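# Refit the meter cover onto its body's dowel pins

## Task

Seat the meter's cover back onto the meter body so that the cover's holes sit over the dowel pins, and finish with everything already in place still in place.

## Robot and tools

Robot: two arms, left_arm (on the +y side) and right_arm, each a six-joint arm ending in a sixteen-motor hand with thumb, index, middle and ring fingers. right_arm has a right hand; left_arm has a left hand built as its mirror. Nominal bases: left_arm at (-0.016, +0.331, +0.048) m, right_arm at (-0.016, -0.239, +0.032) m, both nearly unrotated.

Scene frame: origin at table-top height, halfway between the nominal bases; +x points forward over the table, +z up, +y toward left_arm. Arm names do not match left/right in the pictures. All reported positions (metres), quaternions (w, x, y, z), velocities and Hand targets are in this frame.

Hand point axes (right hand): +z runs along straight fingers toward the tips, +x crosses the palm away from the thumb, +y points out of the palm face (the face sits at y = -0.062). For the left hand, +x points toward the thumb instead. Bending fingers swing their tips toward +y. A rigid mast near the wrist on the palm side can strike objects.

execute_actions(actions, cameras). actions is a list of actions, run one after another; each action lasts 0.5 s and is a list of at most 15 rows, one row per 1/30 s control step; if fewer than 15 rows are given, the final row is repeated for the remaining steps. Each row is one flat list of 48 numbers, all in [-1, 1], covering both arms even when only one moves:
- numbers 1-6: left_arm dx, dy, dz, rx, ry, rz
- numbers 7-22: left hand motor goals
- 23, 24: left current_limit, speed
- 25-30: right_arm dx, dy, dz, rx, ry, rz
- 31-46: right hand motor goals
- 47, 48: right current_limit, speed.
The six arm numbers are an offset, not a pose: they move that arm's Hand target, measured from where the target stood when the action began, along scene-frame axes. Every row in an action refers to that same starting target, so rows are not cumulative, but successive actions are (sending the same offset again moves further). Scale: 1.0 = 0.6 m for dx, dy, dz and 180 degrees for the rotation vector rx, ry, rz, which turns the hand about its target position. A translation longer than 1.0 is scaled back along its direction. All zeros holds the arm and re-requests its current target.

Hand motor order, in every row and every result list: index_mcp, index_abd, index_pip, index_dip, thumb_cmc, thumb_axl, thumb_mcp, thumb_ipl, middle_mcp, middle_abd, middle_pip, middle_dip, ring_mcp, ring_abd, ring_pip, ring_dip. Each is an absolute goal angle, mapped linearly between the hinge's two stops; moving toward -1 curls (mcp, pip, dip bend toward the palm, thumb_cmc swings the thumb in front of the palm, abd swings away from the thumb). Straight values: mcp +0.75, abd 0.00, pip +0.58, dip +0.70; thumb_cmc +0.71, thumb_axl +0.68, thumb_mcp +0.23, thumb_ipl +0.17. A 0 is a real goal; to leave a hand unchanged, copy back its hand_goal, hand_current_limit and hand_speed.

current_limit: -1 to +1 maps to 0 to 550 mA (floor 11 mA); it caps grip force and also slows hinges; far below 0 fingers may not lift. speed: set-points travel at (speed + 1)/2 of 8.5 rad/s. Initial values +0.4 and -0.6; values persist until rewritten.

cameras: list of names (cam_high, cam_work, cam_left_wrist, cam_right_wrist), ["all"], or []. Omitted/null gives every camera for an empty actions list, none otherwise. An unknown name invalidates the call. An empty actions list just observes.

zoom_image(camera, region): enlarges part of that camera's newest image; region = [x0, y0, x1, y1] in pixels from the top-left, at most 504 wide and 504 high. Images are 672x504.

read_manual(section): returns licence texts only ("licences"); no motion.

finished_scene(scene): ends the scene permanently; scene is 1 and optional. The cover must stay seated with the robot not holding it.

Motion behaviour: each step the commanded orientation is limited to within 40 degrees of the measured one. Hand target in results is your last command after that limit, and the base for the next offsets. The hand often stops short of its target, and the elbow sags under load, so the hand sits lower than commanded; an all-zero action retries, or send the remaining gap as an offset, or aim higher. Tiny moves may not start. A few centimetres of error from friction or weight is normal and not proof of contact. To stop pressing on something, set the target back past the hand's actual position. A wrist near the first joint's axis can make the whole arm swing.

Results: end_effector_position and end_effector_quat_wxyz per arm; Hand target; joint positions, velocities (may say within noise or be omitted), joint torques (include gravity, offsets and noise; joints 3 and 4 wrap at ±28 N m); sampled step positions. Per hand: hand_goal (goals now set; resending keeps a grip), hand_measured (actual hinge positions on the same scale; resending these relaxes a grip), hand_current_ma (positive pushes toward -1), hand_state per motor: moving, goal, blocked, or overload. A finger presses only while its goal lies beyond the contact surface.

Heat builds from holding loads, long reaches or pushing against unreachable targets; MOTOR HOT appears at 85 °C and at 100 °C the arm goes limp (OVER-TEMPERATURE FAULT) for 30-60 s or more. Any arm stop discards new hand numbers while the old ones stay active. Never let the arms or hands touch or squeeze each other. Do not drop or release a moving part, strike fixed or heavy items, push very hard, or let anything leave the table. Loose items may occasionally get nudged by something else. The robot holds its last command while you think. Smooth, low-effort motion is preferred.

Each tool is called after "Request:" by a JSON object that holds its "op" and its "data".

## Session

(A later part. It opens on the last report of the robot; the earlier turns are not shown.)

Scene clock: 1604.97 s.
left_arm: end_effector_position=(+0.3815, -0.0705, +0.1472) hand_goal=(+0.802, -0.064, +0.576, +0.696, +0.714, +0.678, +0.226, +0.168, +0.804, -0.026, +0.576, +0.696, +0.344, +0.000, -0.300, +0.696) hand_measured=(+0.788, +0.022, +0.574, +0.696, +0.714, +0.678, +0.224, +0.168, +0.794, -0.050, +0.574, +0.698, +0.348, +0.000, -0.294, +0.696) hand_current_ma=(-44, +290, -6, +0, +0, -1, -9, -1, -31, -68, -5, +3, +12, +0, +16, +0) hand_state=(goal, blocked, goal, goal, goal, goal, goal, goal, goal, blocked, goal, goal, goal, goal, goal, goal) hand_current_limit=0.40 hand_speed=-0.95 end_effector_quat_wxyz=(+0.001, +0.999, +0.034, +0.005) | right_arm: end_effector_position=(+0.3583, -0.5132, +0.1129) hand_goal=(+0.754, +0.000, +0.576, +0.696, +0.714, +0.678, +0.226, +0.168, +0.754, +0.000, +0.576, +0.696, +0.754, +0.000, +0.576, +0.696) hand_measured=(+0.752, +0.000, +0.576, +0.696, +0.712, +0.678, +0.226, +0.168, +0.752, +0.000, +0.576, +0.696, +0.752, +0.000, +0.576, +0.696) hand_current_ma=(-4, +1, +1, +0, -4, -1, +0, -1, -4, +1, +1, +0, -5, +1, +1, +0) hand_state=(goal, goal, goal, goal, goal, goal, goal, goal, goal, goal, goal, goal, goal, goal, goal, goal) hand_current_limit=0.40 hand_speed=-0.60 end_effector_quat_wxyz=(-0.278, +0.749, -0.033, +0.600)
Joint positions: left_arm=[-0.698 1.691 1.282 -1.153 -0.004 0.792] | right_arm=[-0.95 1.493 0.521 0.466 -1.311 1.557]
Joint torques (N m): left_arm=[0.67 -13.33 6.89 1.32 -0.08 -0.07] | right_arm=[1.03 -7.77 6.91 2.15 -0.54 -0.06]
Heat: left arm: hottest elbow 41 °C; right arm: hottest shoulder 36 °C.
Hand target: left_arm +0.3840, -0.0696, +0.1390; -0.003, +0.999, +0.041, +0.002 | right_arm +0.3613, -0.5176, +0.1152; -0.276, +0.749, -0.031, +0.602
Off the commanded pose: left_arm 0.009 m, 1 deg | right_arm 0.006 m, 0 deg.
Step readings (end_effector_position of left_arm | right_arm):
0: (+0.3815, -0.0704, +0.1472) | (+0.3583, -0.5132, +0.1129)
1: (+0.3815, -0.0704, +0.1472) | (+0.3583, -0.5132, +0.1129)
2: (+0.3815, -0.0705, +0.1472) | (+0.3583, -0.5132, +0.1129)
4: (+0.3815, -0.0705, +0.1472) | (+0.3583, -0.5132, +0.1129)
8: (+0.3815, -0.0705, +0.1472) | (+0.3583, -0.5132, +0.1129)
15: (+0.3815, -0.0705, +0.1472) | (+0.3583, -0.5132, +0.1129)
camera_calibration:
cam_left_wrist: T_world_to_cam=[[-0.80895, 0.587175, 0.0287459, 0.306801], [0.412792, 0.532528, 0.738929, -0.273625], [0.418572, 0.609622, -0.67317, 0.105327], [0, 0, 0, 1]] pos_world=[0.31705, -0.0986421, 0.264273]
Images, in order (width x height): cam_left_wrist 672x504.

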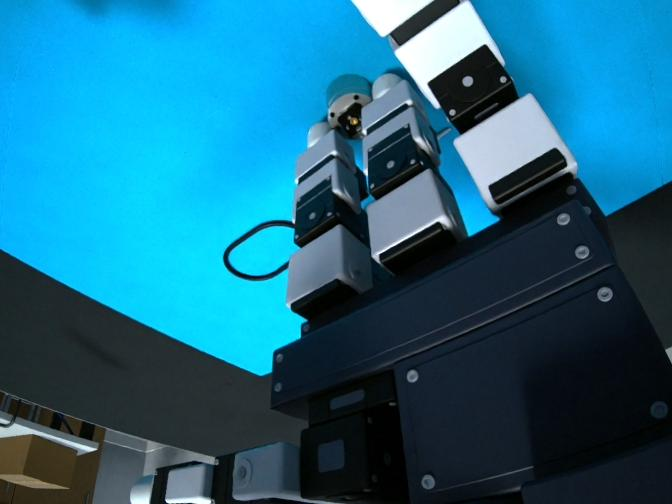

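Request:
{"op": "execute_actions", "data": {"actions": [[[0,0,0,0,0,0,0.79,0.06,0.576,0.696,0.714,0.678,0.226,0.168,0.796,-0.09,0.576,0.696,0.343,0,-0.3,0.696,0.4,-0.95,0,0,0,0,0,0,0.754,0,0.576,0.696,0.714,0.678,0.226,0.168,0.754,0,0.576,0.696,0.754,0,0.576,0.696,0.4,-0.6]],[[0,0,0,0,0,0,0.77,0.2,0.576,0.696,0.714,0.678,0.226,0.168,0.77,-0.2,0.576,0.696,0.343,0,-0.3,0.696,0.4,-0.9,0,0,0,0,0,0,0.754,0,0.576,0.696,0.714,0.678,0.226,0.168,0.754,0,0.576,0.696,0.754,0,0.576,0.696,0.4,-0.6]]], "cameras": ["cam_left_wrist"]}}

Request:
{"op": "zoom_image", "data": {"camera": "cam_left_wrist", "region": [300, 50, 400, 150]}}

Scene clock: 1638.03 s.
left_arm: end_effector_position=(+0.3818, -0.0705, +0.1473) hand_goal=(+0.770, +0.200, +0.576, +0.696, +0.714, +0.678, +0.226, +0.168, +0.770, -0.200, +0.576, +0.696, +0.344, +0.000, -0.300, +0.696) hand_measured=(+0.770, +0.194, +0.574, +0.696, +0.714, +0.678, +0.224, +0.168, +0.770, -0.196, +0.574, +0.698, +0.348, +0.000, -0.294, +0.696) hand_current_ma=(+1, -11, -6, +0, +0, -1, -9, -1, +1, +10, -5, +3, +12, +0, +16, +0) hand_state=(goal, goal, goal, goal, goal, goal, goal, goal, goal, goal, goal, goal, goal, goal, goal, goal) hand_current_limit=0.40 hand_speed=-0.90 end_effector_quat_wxyz=(+0.001, +0.999, +0.034, +0.005) | right_arm: end_effector_position=(+0.3583, -0.5132, +0.1129) hand_goal=(+0.754, +0.000, +0.576, +0.696, +0.714, +0.678, +0.226, +0.168, +0.754, +0.000, +0.576, +0.696, +0.754, +0.000, +0.576, +0.696) hand_measured=(+0.752, +0.000, +0.576, +0.696, +0.712, +0.678, +0.226, +0.168, +0.752, +0.000, +0.576, +0.696, +0.752, +0.000, +0.576, +0.696) hand_current_ma=(-4, +1, +1, +0, -4, -1, +0, -1, -4, +1, +1, +0, -5, +1, +1, +0) hand_state=(goal, goal, goal, goal, goal, goal, goal, goal, goal, goal, goal, goal, goal, goal, goal, goal) hand_current_limit=0.40 hand_speed=-0.60 end_effector_quat_wxyz=(-0.278, +0.749, -0.033, +0.600)
Joint positions: left_arm=[-0.698 1.691 1.282 -1.152 -0.005 0.792] | right_arm=[-0.95 1.493 0.521 0.466 -1.311 1.557]
Joint torques (N m): left_arm=[0.67 -12.75 6.93 1.18 -0.04 -0.06] | right_arm=[0.79 -7.71 6.94 2.09 -0.55 -0.03]
Heat: left arm: hottest elbow 41 °C; right arm: hottest shoulder 36 °C.
Hand target: left_arm +0.3841, -0.0696, +0.1390; -0.003, +0.999, +0.041, +0.002 | right_arm +0.3613, -0.5176, +0.1152; -0.276, +0.749, -0.031, +0.602
Off the commanded pose: left_arm 0.009 m, 1 deg | right_arm 0.006 m, 0 deg.
Step readings (end_effector_position of left_arm | right_arm):
0: (+0.3815, -0.0705, +0.1472) | (+0.3583, -0.5132, +0.1129)
1: (+0.3815, -0.0705, +0.1472) | (+0.3583, -0.5132, +0.1129)
2: (+0.3815, -0.0705, +0.1472) | (+0.3583, -0.5132, +0.1129)
4: (+0.3815, -0.0705, +0.1472) | (+0.3583, -0.5132, +0.1129)
8: (+0.3818, -0.0705, +0.1473) | (+0.3583, -0.5132, +0.1129)
15: (+0.3818, -0.0705, +0.1473) | (+0.3583, -0.5132, +0.1129)
16: (+0.3818, -0.0705, +0.1473) | (+0.3583, -0.5132, +0.1129)
17: (+0.3818, -0.0705, +0.1473) | (+0.3583, -0.5132, +0.1129)
19: (+0.3818, -0.0705, +0.1473) | (+0.3583, -0.5132, +0.1129)
23: (+0.3818, -0.0705, +0.1473) | (+0.3583, -0.5132, +0.1129)
30: (+0.3818, -0.0705, +0.1473) | (+0.3583, -0.5132, +0.1129)
camera_calibration:
cam_left_wrist: T_world_to_cam=[[-0.808929, 0.587246, 0.0278753, 0.307117], [0.412018, 0.532455, 0.739414, -0.273483], [0.419375, 0.609618, -0.672674, 0.10483], [0, 0, 0, 1]] pos_world=[0.317153, -0.098642, 0.264172]
Images, in order (width x height): cam_left_wrist 672x504.

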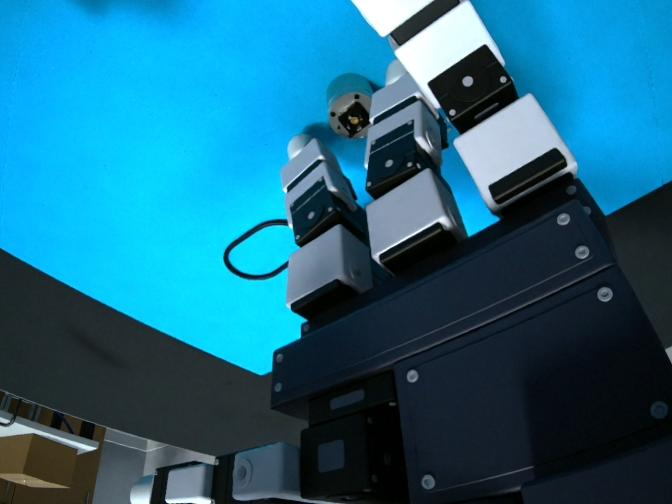

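Scaled by 5.040 from the camera's 672x504 image, which has a finer 960x720 frame.

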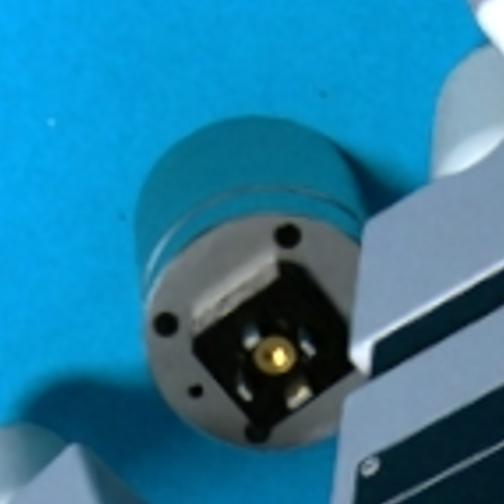

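Request:
{"op": "execute_actions", "data": {"actions": [[[0.017,-0.014,0.06,-0.0089,-0.0109,0,0.77,0.25,0.576,0.696,0.714,0.678,0.226,0.168,0.77,-0.21,0.576,0.696,0.343,0,-0.3,0.696,0.4,-0.8,0,0,0,0,0,0,0.754,0,0.576,0.696,0.714,0.678,0.226,0.168,0.754,0,0.576,0.696,0.754,0,0.576,0.696,0.4,-0.6]],[[0,0,0.1,0,0,0,0.77,0.25,0.576,0.696,0.714,0.678,0.226,0.168,0.77,-0.21,0.576,0.696,0.343,0,-0.3,0.696,0.4,-0.8,0,0,0,0,0,0,0.754,0,0.576,0.696,0.714,0.678,0.226,0.168,0.754,0,0.576,0.696,0.754,0,0.576,0.696,0.4,-0.6]],[[-0.02,0.1,0.1,0,0,0,0.77,0.1,0.576,0.696,0.714,0.678,0.226,0.168,0.77,-0.1,0.576,0.696,0.343,0,-0.3,0.696,0.4,-0.8,0,0,0,0,0,0,0.754,0,0.576,0.696,0.714,0.678,0.226,0.168,0.754,0,0.576,0.696,0.754,0,0.576,0.696,0.4,-0.6]],[[-0.02,0.13,0.02,0,0,0,0.77,0.1,0.576,0.696,0.714,0.678,0.226,0.168,0.77,-0.1,0.576,0.696,0.343,0,-0.3,0.696,0.4,-0.8,0,0,0,0,0,0,0.754,0,0.576,0.696,0.714,0.678,0.226,0.168,0.754,0,0.576,0.696,0.754,0,0.576,0.696,0.4,-0.6]],[[-0.02,0.13,0,0,0,0,0.77,0.1,0.576,0.696,0.714,0.678,0.226,0.168,0.77,-0.1,0.576,0.696,0.343,0,-0.3,0.696,0.4,-0.8,0,0,0,0,0,0,0.754,0,0.576,0.696,0.714,0.678,0.226,0.168,0.754,0,0.576,0.696,0.754,0,0.576,0.696,0.4,-0.6]],[[-0.02,0.12,0,0,0,0,0.77,0.1,0.576,0.696,0.714,0.678,0.226,0.168,0.77,-0.1,0.576,0.696,0.343,0,-0.3,0.696,0.4,-0.8,0,0,0,0,0,0,0.754,0,0.576,0.696,0.714,0.678,0.226,0.168,0.754,0,0.576,0.696,0.754,0,0.576,0.696,0.4,-0.6]]], "cameras": ["cam_left_wrist","cam_work"]}}

Request:
{"op": "zoom_image", "data": {"camera": "cam_work", "region": [440, 305, 486, 351]}}

Request:
{"op": "zoom_image", "data": {"camera": "cam_work", "region": [430, 290, 500, 360]}}

Scene clock: 1657.83 s.
left_arm: end_effector_position=(+0.3490, +0.2075, +0.3060) hand_goal=(+0.770, +0.100, +0.576, +0.696, +0.714, +0.678, +0.226, +0.168, +0.770, -0.100, +0.576, +0.696, +0.344, +0.000, -0.300, +0.696) hand_measured=(+0.768, +0.102, +0.574, +0.696, +0.714, +0.678, +0.224, +0.168, +0.768, -0.102, +0.574, +0.698, +0.348, +0.000, -0.294, +0.696) hand_current_ma=(-3, +3, -5, +0, +0, -1, -9, -1, -3, -3, -5, +3, +11, +0, +16, +0) hand_state=(goal, goal, goal, goal, goal, goal, goal, goal, goal, goal, goal, goal, goal, goal, goal, goal) hand_current_limit=0.40 hand_speed=-0.80 end_effector_quat_wxyz=(+0.010, +0.999, +0.044, +0.021) | right_arm: end_effector_position=(+0.3583, -0.5132, +0.1129) hand_goal=(+0.754, +0.000, +0.576, +0.696, +0.714, +0.678, +0.226, +0.168, +0.754, +0.000, +0.576, +0.696, +0.754, +0.000, +0.576, +0.696) hand_measured=(+0.752, +0.000, +0.576, +0.696, +0.712, +0.678, +0.226, +0.168, +0.752, +0.000, +0.576, +0.696, +0.752, +0.000, +0.576, +0.696) hand_current_ma=(-4, +1, +1, +0, -4, -1, +0, -1, -4, +1, +1, +0, -5, +1, +1, +0) hand_state=(goal, goal, goal, goal, goal, goal, goal, goal, goal, goal, goal, goal, goal, goal, goal, goal) hand_current_limit=0.40 hand_speed=-0.60 end_effector_quat_wxyz=(-0.278, +0.749, -0.033, +0.600)
Joint positions: left_arm=[-0.099 1.192 1.179 -1.515 0.013 1.371] | right_arm=[-0.95 1.493 0.521 0.466 -1.311 1.557]
Joint torques (N m): left_arm=[0.79 -8.23 7.56 0.83 0.2 0.18] | right_arm=[0.91 -7.88 6.99 2.09 -0.57 -0.03]
Heat: left arm: hottest elbow 41 °C; right arm: hottest shoulder 36 °C.
Hand target: left_arm +0.3462, +0.2099, +0.3069; +0.011, +0.999, +0.041, +0.018 | right_arm +0.3613, -0.5176, +0.1152; -0.276, +0.749, -0.031, +0.602
Off the commanded pose: left_arm 0.004 m, 0 deg | right_arm 0.006 m, 0 deg.
Step readings (end_effector_position of left_arm | right_arm):
0: (+0.3818, -0.0705, +0.1473) | (+0.3583, -0.5132, +0.1129)
1: (+0.3818, -0.0705, +0.1473) | (+0.3583, -0.5132, +0.1129)
2: (+0.3817, -0.0704, +0.1472) | (+0.3583, -0.5132, +0.1129)
4: (+0.3807, -0.0696, +0.1468) | (+0.3583, -0.5132, +0.1129)
8: (+0.3788, -0.0679, +0.1469) | (+0.3583, -0.5132, +0.1129)
15: (+0.3811, -0.0699, +0.1509) | (+0.3583, -0.5132, +0.1129)
16: (+0.3811, -0.0699, +0.1513) | (+0.3583, -0.5132, +0.1129)
17: (+0.3801, -0.0691, +0.1528) | (+0.3583, -0.5132, +0.1129)
19: (+0.3779, -0.0671, +0.1600) | (+0.3583, -0.5132, +0.1129)
23: (+0.3802, -0.0691, +0.1923) | (+0.3583, -0.5132, +0.1129)
30: (+0.3855, -0.0737, +0.2266) | (+0.3583, -0.5132, +0.1129)
31: (+0.3850, -0.0733, +0.2264) | (+0.3583, -0.5132, +0.1129)
32: (+0.3830, -0.0708, +0.2260) | (+0.3583, -0.5132, +0.1129)
34: (+0.3785, -0.0616, +0.2291) | (+0.3583, -0.5132, +0.1129)
38: (+0.3785, -0.0348, +0.2579) | (+0.3583, -0.5132, +0.1129)
45: (+0.3770, -0.0141, +0.2906) | (+0.3583, -0.5132, +0.1129)
46: (+0.3766, -0.0139, +0.2905) | (+0.3583, -0.5132, +0.1129)
47: (+0.3762, -0.0121, +0.2896) | (+0.3583, -0.5132, +0.1129)
49: (+0.3738, -0.0021, +0.2880) | (+0.3583, -0.5132, +0.1129)
53: (+0.3733, +0.0384, +0.2918) | (+0.3583, -0.5132, +0.1129)
60: (+0.3752, +0.0594, +0.3101) | (+0.3583, -0.5132, +0.1129)
61: (+0.3748, +0.0596, +0.3097) | (+0.3583, -0.5132, +0.1129)
62: (+0.3725, +0.0615, +0.3079) | (+0.3583, -0.5132, +0.1129)
64: (+0.3673, +0.0742, +0.3016) | (+0.3583, -0.5132, +0.1129)
68: (+0.3633, +0.1188, +0.2962) | (+0.3583, -0.5132, +0.1129)
75: (+0.3628, +0.1371, +0.3069) | (+0.3583, -0.5132, +0.1129)
76: (+0.3623, +0.1371, +0.3068) | (+0.3583, -0.5132, +0.1129)
77: (+0.3607, +0.1388, +0.3060) | (+0.3583, -0.5132, +0.1129)
79: (+0.3573, +0.1514, +0.3025) | (+0.3583, -0.5132, +0.1129)
83: (+0.3543, +0.1943, +0.2998) | (+0.3583, -0.5132, +0.1129)
90: (+0.3514, +0.2088, +0.3059) | (+0.3583, -0.5132, +0.1129)
camera_calibration:
cam_left_wrist: T_world_to_cam=[[-0.8208, 0.571172, -0.00702915, 0.131058], [0.377974, 0.55231, 0.743027, -0.518717], [0.428279, 0.60722, -0.669224, 0.052244], [0, 0, 0, 1]] pos_world=[0.281258, 0.179912, 0.421305]
Images, in order (width x height): cam_work 672x504, cam_left_wrist 672x504.

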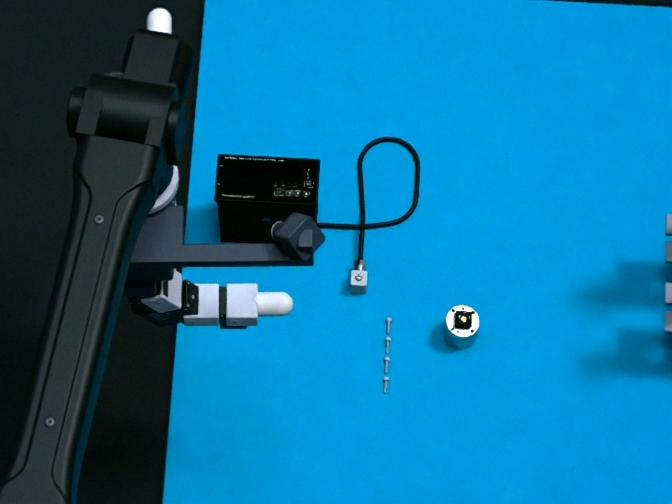

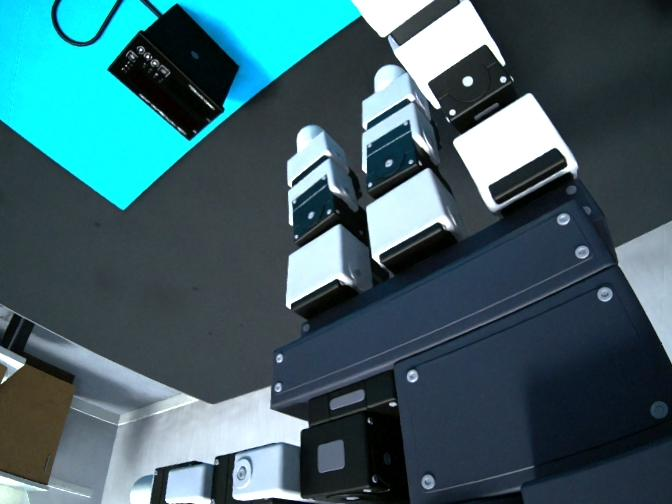

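Scaled by 10.957.

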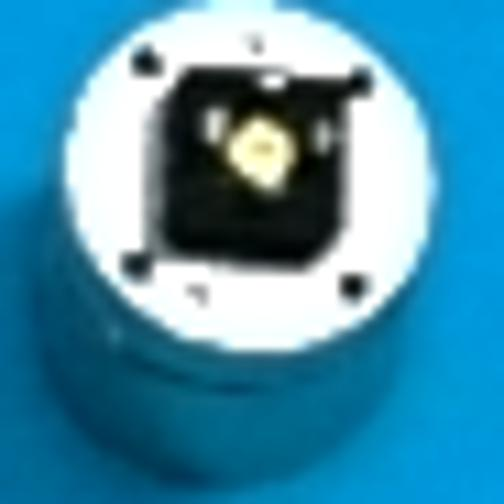

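Scaled by 7.200.

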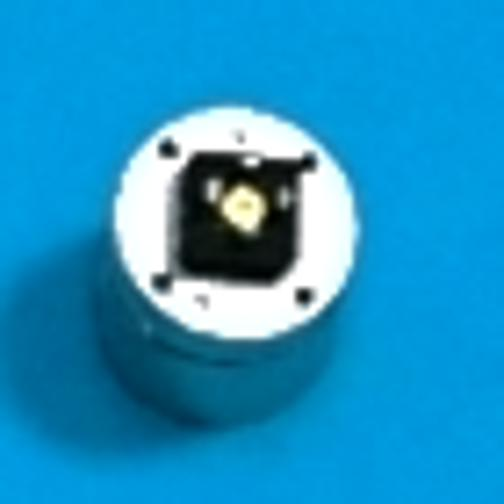

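Request:
{"op": "zoom_image", "data": {"camera": "cam_work", "region": [440, 320, 480, 360]}}

Request:
{"op": "zoom_image", "data": {"camera": "cam_work", "region": [440, 325, 464, 349]}}

Scaled by 12.600.

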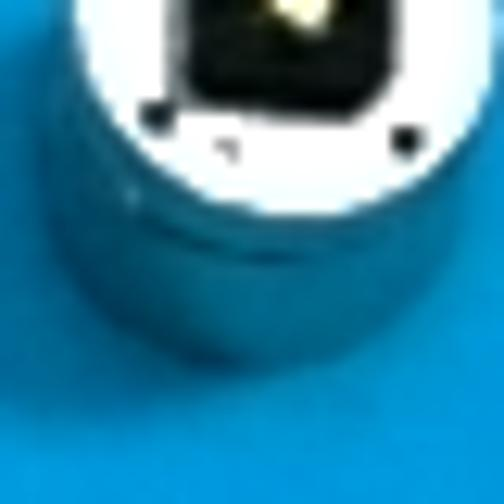

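Scaled by 21.000.

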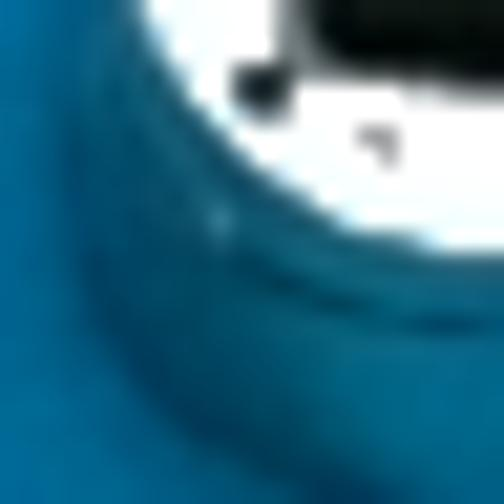

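Request:
{"op": "zoom_image", "data": {"camera": "cam_work", "region": [466, 316, 490, 340]}}

Request:
{"op": "zoom_image", "data": {"camera": "cam_work", "region": [438, 316, 462, 340]}}

Request:
{"op": "zoom_image", "data": {"camera": "cam_work", "region": [452, 330, 476, 354]}}

Scaled by 21.000.

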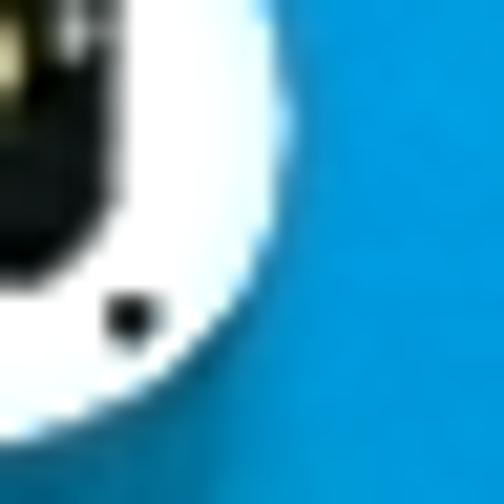

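Scaled by 21.000.

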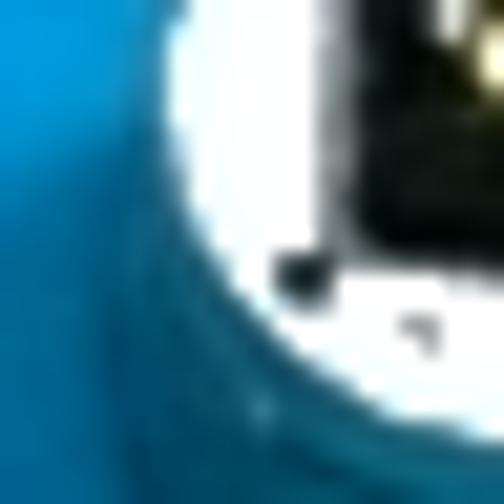

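Scaled by 21.000.

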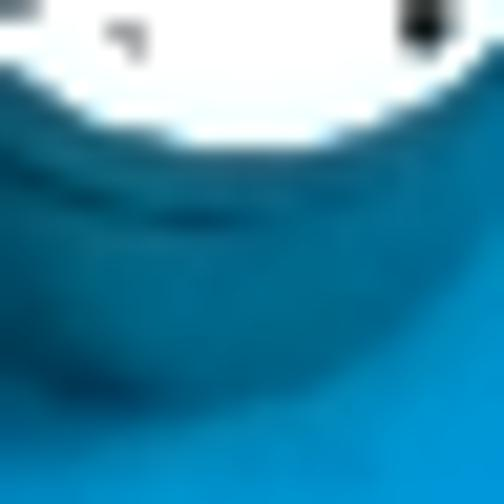

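Request:
{"op": "execute_actions", "data": {"actions": [[[0.0155,-0.1148,0,0.0089,0.0109,0,0.754,0.16,0.576,0.696,0.714,0.678,0.226,0.168,0.754,-0.16,0.576,0.696,0.343,0,-0.3,0.696,0.4,-0.8,0,0,0,0,0,0,0.754,0,0.576,0.696,0.714,0.678,0.226,0.168,0.754,0,0.576,0.696,0.754,0,0.576,0.696,0.4,-0.6]],[[0.0155,-0.1148,0,0,0,0,0.754,0.16,0.576,0.696,0.714,0.678,0.226,0.168,0.754,-0.16,0.576,0.696,0.343,0,-0.3,0.696,0.4,-0.8,0,0,0,0,0,0,0.754,0,0.576,0.696,0.714,0.678,0.226,0.168,0.754,0,0.576,0.696,0.754,0,0.576,0.696,0.4,-0.6]],[[0.0155,-0.1148,0,0,0,0,0.754,0.16,0.576,0.696,0.714,0.678,0.226,0.168,0.754,-0.16,0.576,0.696,0.343,0,-0.3,0.696,0.4,-0.8,0,0,0,0,0,0,0.754,0,0.576,0.696,0.714,0.678,0.226,0.168,0.754,0,0.576,0.696,0.754,0,0.576,0.696,0.4,-0.6]],[[0.0155,-0.1148,0,0,0,0,0.754,0.16,0.576,0.696,0.714,0.678,0.226,0.168,0.754,-0.16,0.576,0.696,0.343,0,-0.3,0.696,0.4,-0.8,0,0,0,0,0,0,0.754,0,0.576,0.696,0.714,0.678,0.226,0.168,0.754,0,0.576,0.696,0.754,0,0.576,0.696,0.4,-0.6]],[[0,0,-0.11,0,0,0,0.754,0.16,0.576,0.696,0.714,0.678,0.226,0.168,0.754,-0.16,0.576,0.696,0.343,0,-0.3,0.696,0.4,-0.8,0,0,0,0,0,0,0.754,0,0.576,0.696,0.714,0.678,0.226,0.168,0.754,0,0.576,0.696,0.754,0,0.576,0.696,0.4,-0.6]],[[0,0,-0.11,0,0,0,0.754,0.16,0.576,0.696,0.714,0.678,0.226,0.168,0.754,-0.16,0.576,0.696,0.343,0,-0.3,0.696,0.4,-0.8,0,0,0,0,0,0,0.754,0,0.576,0.696,0.714,0.678,0.226,0.168,0.754,0,0.576,0.696,0.754,0,0.576,0.696,0.4,-0.6]]], "cameras": ["cam_left_wrist"]}}

Request:
{"op": "zoom_image", "data": {"camera": "cam_left_wrist", "region": [290, 40, 410, 160]}}

Scene clock: 1760.10 s.
left_arm: end_effector_position=(+0.3768, -0.0654, +0.1758) hand_goal=(+0.754, +0.160, +0.576, +0.696, +0.714, +0.678, +0.226, +0.168, +0.754, -0.160, +0.576, +0.696, +0.344, +0.000, -0.300, +0.696) hand_measured=(+0.752, +0.156, +0.574, +0.696, +0.714, +0.678, +0.224, +0.168, +0.752, -0.156, +0.574, +0.698, +0.348, +0.000, -0.294, +0.696) hand_current_ma=(-3, -6, -4, +0, +0, -1, -9, -1, -3, +6, -4, +3, +12, +0, +16, +0) hand_state=(goal, goal, goal, goal, goal, goal, goal, goal, goal, goal, goal, goal, goal, goal, goal, goal) hand_current_limit=0.40 hand_speed=-0.80 end_effector_quat_wxyz=(-0.005, +0.999, +0.032, -0.003) | right_arm: end_effector_position=(+0.3583, -0.5132, +0.1129) hand_goal=(+0.754, +0.000, +0.576, +0.696, +0.714, +0.678, +0.226, +0.168, +0.754, +0.000, +0.576, +0.696, +0.754, +0.000, +0.576, +0.696) hand_measured=(+0.752, +0.000, +0.576, +0.696, +0.712, +0.678, +0.226, +0.168, +0.752, +0.000, +0.576, +0.696, +0.752, +0.000, +0.576, +0.696) hand_current_ma=(-4, +1, +1, +0, -4, -1, +0, -1, -4, +1, +1, +0, -5, +1, +1, +0) hand_state=(goal, goal, goal, goal, goal, goal, goal, goal, goal, goal, goal, goal, goal, goal, goal, goal) hand_current_limit=0.40 hand_speed=-0.60 end_effector_quat_wxyz=(-0.278, +0.749, -0.033, +0.600)
Joint positions: left_arm=[-0.696 1.657 1.323 -1.247 -0.004 0.798] | right_arm=[-0.95 1.493 0.521 0.466 -1.311 1.557]
Joint torques (N m): left_arm=[0.73 -13.04 7.61 1.43 -0.04 -0.05] | right_arm=[0.97 -8.23 6.93 2.07 -0.56 -0.06]
Heat: left arm: hottest elbow 41 °C; right arm: hottest elbow 36 °C.
Hand target: left_arm +0.3833, -0.0656, +0.1749; -0.003, +0.999, +0.041, +0.002 | right_arm +0.3613, -0.5176, +0.1152; -0.276, +0.749, -0.031, +0.602
Off the commanded pose: left_arm 0.007 m, 1 deg | right_arm 0.006 m, 0 deg.
Step readings (end_effector_position of left_arm | right_arm):
0: (+0.3489, +0.2075, +0.3060) | (+0.3583, -0.5132, +0.1129)
1: (+0.3488, +0.2074, +0.3059) | (+0.3583, -0.5132, +0.1129)
2: (+0.3483, +0.2056, +0.3055) | (+0.3583, -0.5132, +0.1129)
4: (+0.3453, +0.1952, +0.3032) | (+0.3583, -0.5132, +0.1129)
8: (+0.3354, +0.1554, +0.2953) | (+0.3583, -0.5132, +0.1129)
15: (+0.3406, +0.1431, +0.2900) | (+0.3583, -0.5132, +0.1129)
16: (+0.3413, +0.1430, +0.2908) | (+0.3583, -0.5132, +0.1129)
17: (+0.3428, +0.1416, +0.2917) | (+0.3583, -0.5132, +0.1129)
19: (+0.3457, +0.1299, +0.2950) | (+0.3583, -0.5132, +0.1129)
23: (+0.3442, +0.0904, +0.2978) | (+0.3583, -0.5132, +0.1129)
30: (+0.3480, +0.0765, +0.2909) | (+0.3583, -0.5132, +0.1129)
31: (+0.3489, +0.0764, +0.2911) | (+0.3583, -0.5132, +0.1129)
32: (+0.3509, +0.0746, +0.2921) | (+0.3583, -0.5132, +0.1129)
34: (+0.3558, +0.0634, +0.2958) | (+0.3583, -0.5132, +0.1129)
38: (+0.3570, +0.0255, +0.2992) | (+0.3583, -0.5132, +0.1129)
45: (+0.3582, +0.0085, +0.2908) | (+0.3583, -0.5132, +0.1129)
46: (+0.3589, +0.0082, +0.2911) | (+0.3583, -0.5132, +0.1129)
47: (+0.3611, +0.0066, +0.2923) | (+0.3583, -0.5132, +0.1129)
49: (+0.3676, -0.0043, +0.2973) | (+0.3583, -0.5132, +0.1129)
53: (+0.3717, -0.0413, +0.3023) | (+0.3583, -0.5132, +0.1129)
60: (+0.3692, -0.0604, +0.2918) | (+0.3583, -0.5132, +0.1129)
61: (+0.3695, -0.0603, +0.2913) | (+0.3583, -0.5132, +0.1129)
62: (+0.3708, -0.0612, +0.2906) | (+0.3583, -0.5132, +0.1129)
64: (+0.3754, -0.0647, +0.2864) | (+0.3583, -0.5132, +0.1129)
68: (+0.3752, -0.0643, +0.2616) | (+0.3583, -0.5132, +0.1129)
75: (+0.3767, -0.0653, +0.2452) | (+0.3583, -0.5132, +0.1129)
76: (+0.3770, -0.0656, +0.2449) | (+0.3583, -0.5132, +0.1129)
77: (+0.3782, -0.0667, +0.2427) | (+0.3583, -0.5132, +0.1129)
79: (+0.3798, -0.0680, +0.2320) | (+0.3583, -0.5132, +0.1129)
83: (+0.3740, -0.0630, +0.1959) | (+0.3583, -0.5132, +0.1129)
90: (+0.3761, -0.0648, +0.1755) | (+0.3583, -0.5132, +0.1129)
camera_calibration:
cam_left_wrist: T_world_to_cam=[[-0.806099, 0.589822, 0.0481058, 0.294809], [0.425903, 0.52179, 0.739149, -0.301165], [0.410865, 0.616316, -0.671821, 0.126517], [0, 0, 0, 1]] pos_world=[0.313931, -0.094714, 0.29342]
Images, in order (width x height): cam_left_wrist 672x504.

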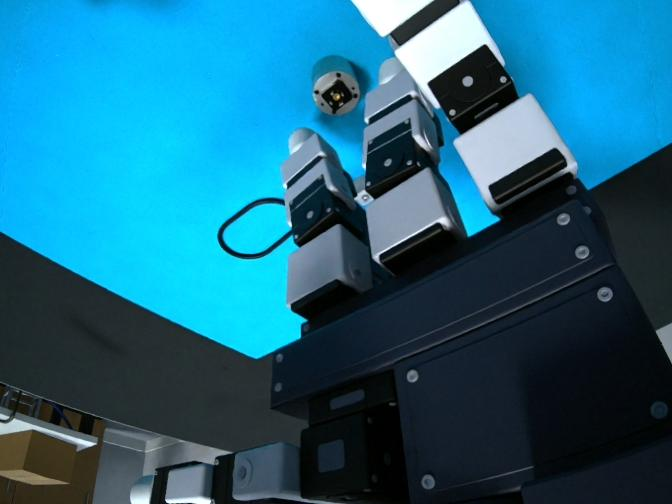

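Scaled by 4.200 from the camera's 672x504 image, which has a finer 960x720 frame.

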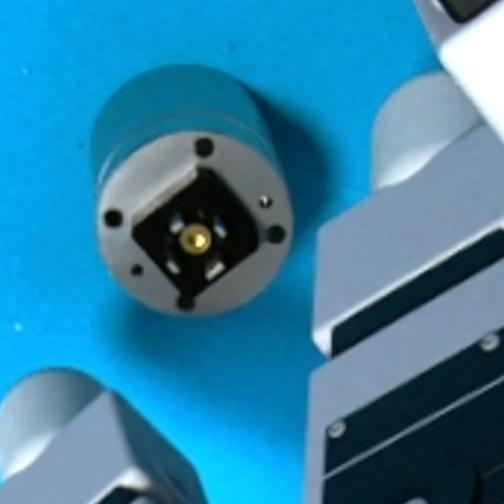

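Request:
{"op": "zoom_image", "data": {"camera": "cam_left_wrist", "region": [310, 50, 366, 116]}}

Request:
{"op": "zoom_image", "data": {"camera": "cam_left_wrist", "region": [338, 74, 366, 102]}}

Scaled by 7.636 from the camera's 672x504 image, which has a finer 960x720 frame.

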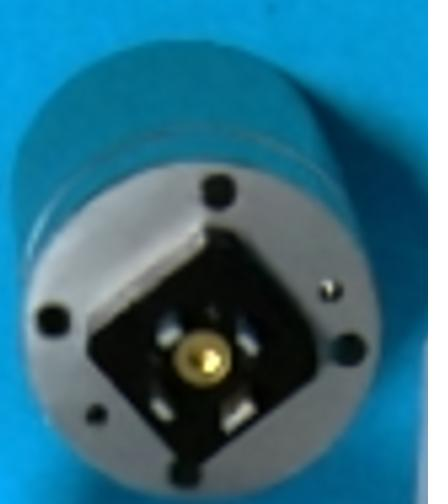

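Scaled by 18.000 from the camera's 672x504 image, which has a finer 960x720 frame.

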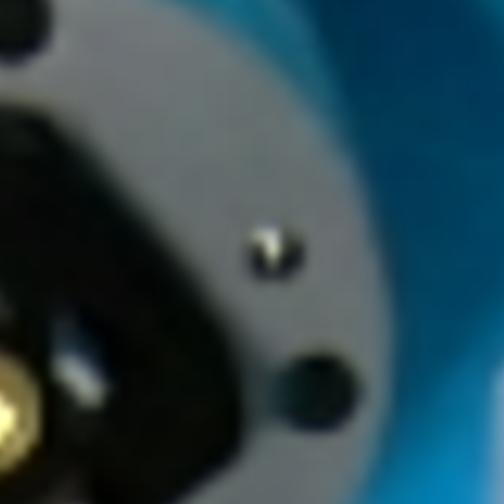

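Request:
{"op": "execute_actions", "data": {"actions": [[[0,0,-0.054,0,0,0,0.76,0.16,0.576,0.696,0.714,0.678,0.226,0.168,0.76,-0.16,0.576,0.696,0.343,0,-0.3,0.696,0.4,-0.8,0,0,0,0,0,0,0.754,0,0.576,0.696,0.714,0.678,0.226,0.168,0.754,0,0.576,0.696,0.754,0,0.576,0.696,0.4,-0.6]]], "cameras": ["cam_left_wrist"]}}

Request:
{"op": "zoom_image", "data": {"camera": "cam_left_wrist", "region": [290, 50, 390, 150]}}

Scene clock: 1862.30 s.
left_arm: end_effector_position=(+0.3787, -0.0671, +0.1507) hand_goal=(+0.760, +0.160, +0.576, +0.696, +0.714, +0.678, +0.226, +0.168, +0.760, -0.160, +0.576, +0.696, +0.344, +0.000, -0.300, +0.696) hand_measured=(+0.756, +0.156, +0.574, +0.696, +0.714, +0.678, +0.224, +0.168, +0.756, -0.156, +0.574, +0.698, +0.348, +0.000, -0.294, +0.696) hand_current_ma=(-10, -6, -4, +0, +0, -1, -9, -1, -10, +6, -4, +3, +12, +0, +16, +0) hand_state=(goal, goal, goal, goal, goal, goal, goal, goal, goal, goal, goal, goal, goal, goal, goal, goal) hand_current_limit=0.40 hand_speed=-0.80 end_effector_quat_wxyz=(+0.000, +0.999, +0.032, +0.003) | right_arm: end_effector_position=(+0.3583, -0.5132, +0.1129) hand_goal=(+0.754, +0.000, +0.576, +0.696, +0.714, +0.678, +0.226, +0.168, +0.754, +0.000, +0.576, +0.696, +0.754, +0.000, +0.576, +0.696) hand_measured=(+0.752, +0.000, +0.576, +0.696, +0.712, +0.678, +0.226, +0.168, +0.752, +0.000, +0.576, +0.696, +0.752, +0.000, +0.576, +0.696) hand_current_ma=(-4, +1, +1, +0, -4, -1, +0, -1, -4, +1, +1, +0, -5, +1, +1, +0) hand_state=(goal, goal, goal, goal, goal, goal, goal, goal, goal, goal, goal, goal, goal, goal, goal, goal) hand_current_limit=0.40 hand_speed=-0.60 end_effector_quat_wxyz=(-0.278, +0.749, -0.033, +0.600)
Joint positions: left_arm=[-0.696 1.679 1.278 -1.165 -0.004 0.798] | right_arm=[-0.95 1.493 0.521 0.466 -1.311 1.557]
Joint torques (N m): left_arm=[0.38 -12.92 6.89 1.5 -0.04 -0.08] | right_arm=[0.79 -8.12 6.98 2.13 -0.56 -0.05]
Heat: left arm: hottest elbow 43 °C; right arm: hottest elbow 36 °C.
Hand target: left_arm +0.3834, -0.0657, +0.1423; -0.003, +0.999, +0.041, +0.002 | right_arm +0.3613, -0.5176, +0.1152; -0.276, +0.749, -0.031, +0.602
Off the commanded pose: left_arm 0.010 m, 1 deg | right_arm 0.006 m, 0 deg.
Step readings (end_effector_position of left_arm | right_arm):
0: (+0.3768, -0.0654, +0.1758) | (+0.3583, -0.5132, +0.1129)
1: (+0.3769, -0.0655, +0.1757) | (+0.3583, -0.5132, +0.1129)
2: (+0.3777, -0.0661, +0.1753) | (+0.3583, -0.5132, +0.1129)
4: (+0.3797, -0.0679, +0.1722) | (+0.3583, -0.5132, +0.1129)
8: (+0.3785, -0.0668, +0.1606) | (+0.3583, -0.5132, +0.1129)
15: (+0.3784, -0.0668, +0.1506) | (+0.3583, -0.5132, +0.1129)
camera_calibration:
cam_left_wrist: T_world_to_cam=[[-0.806571, 0.590219, 0.0329365, 0.301098], [0.417363, 0.529124, 0.738807, -0.278806], [0.41863, 0.609646, -0.673112, 0.106692], [0, 0, 0, 1]] pos_world=[0.314555, -0.0952348, 0.267883]
Images, in order (width x height): cam_left_wrist 672x504.

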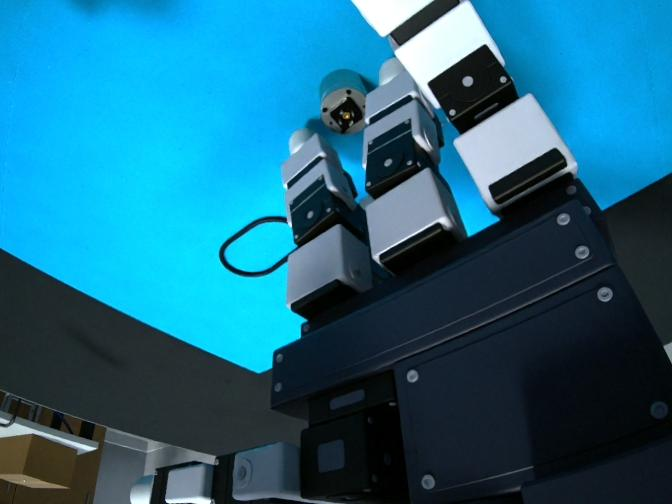

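Scaled by 5.040 from the camera's 672x504 image, which has a finer 960x720 frame.

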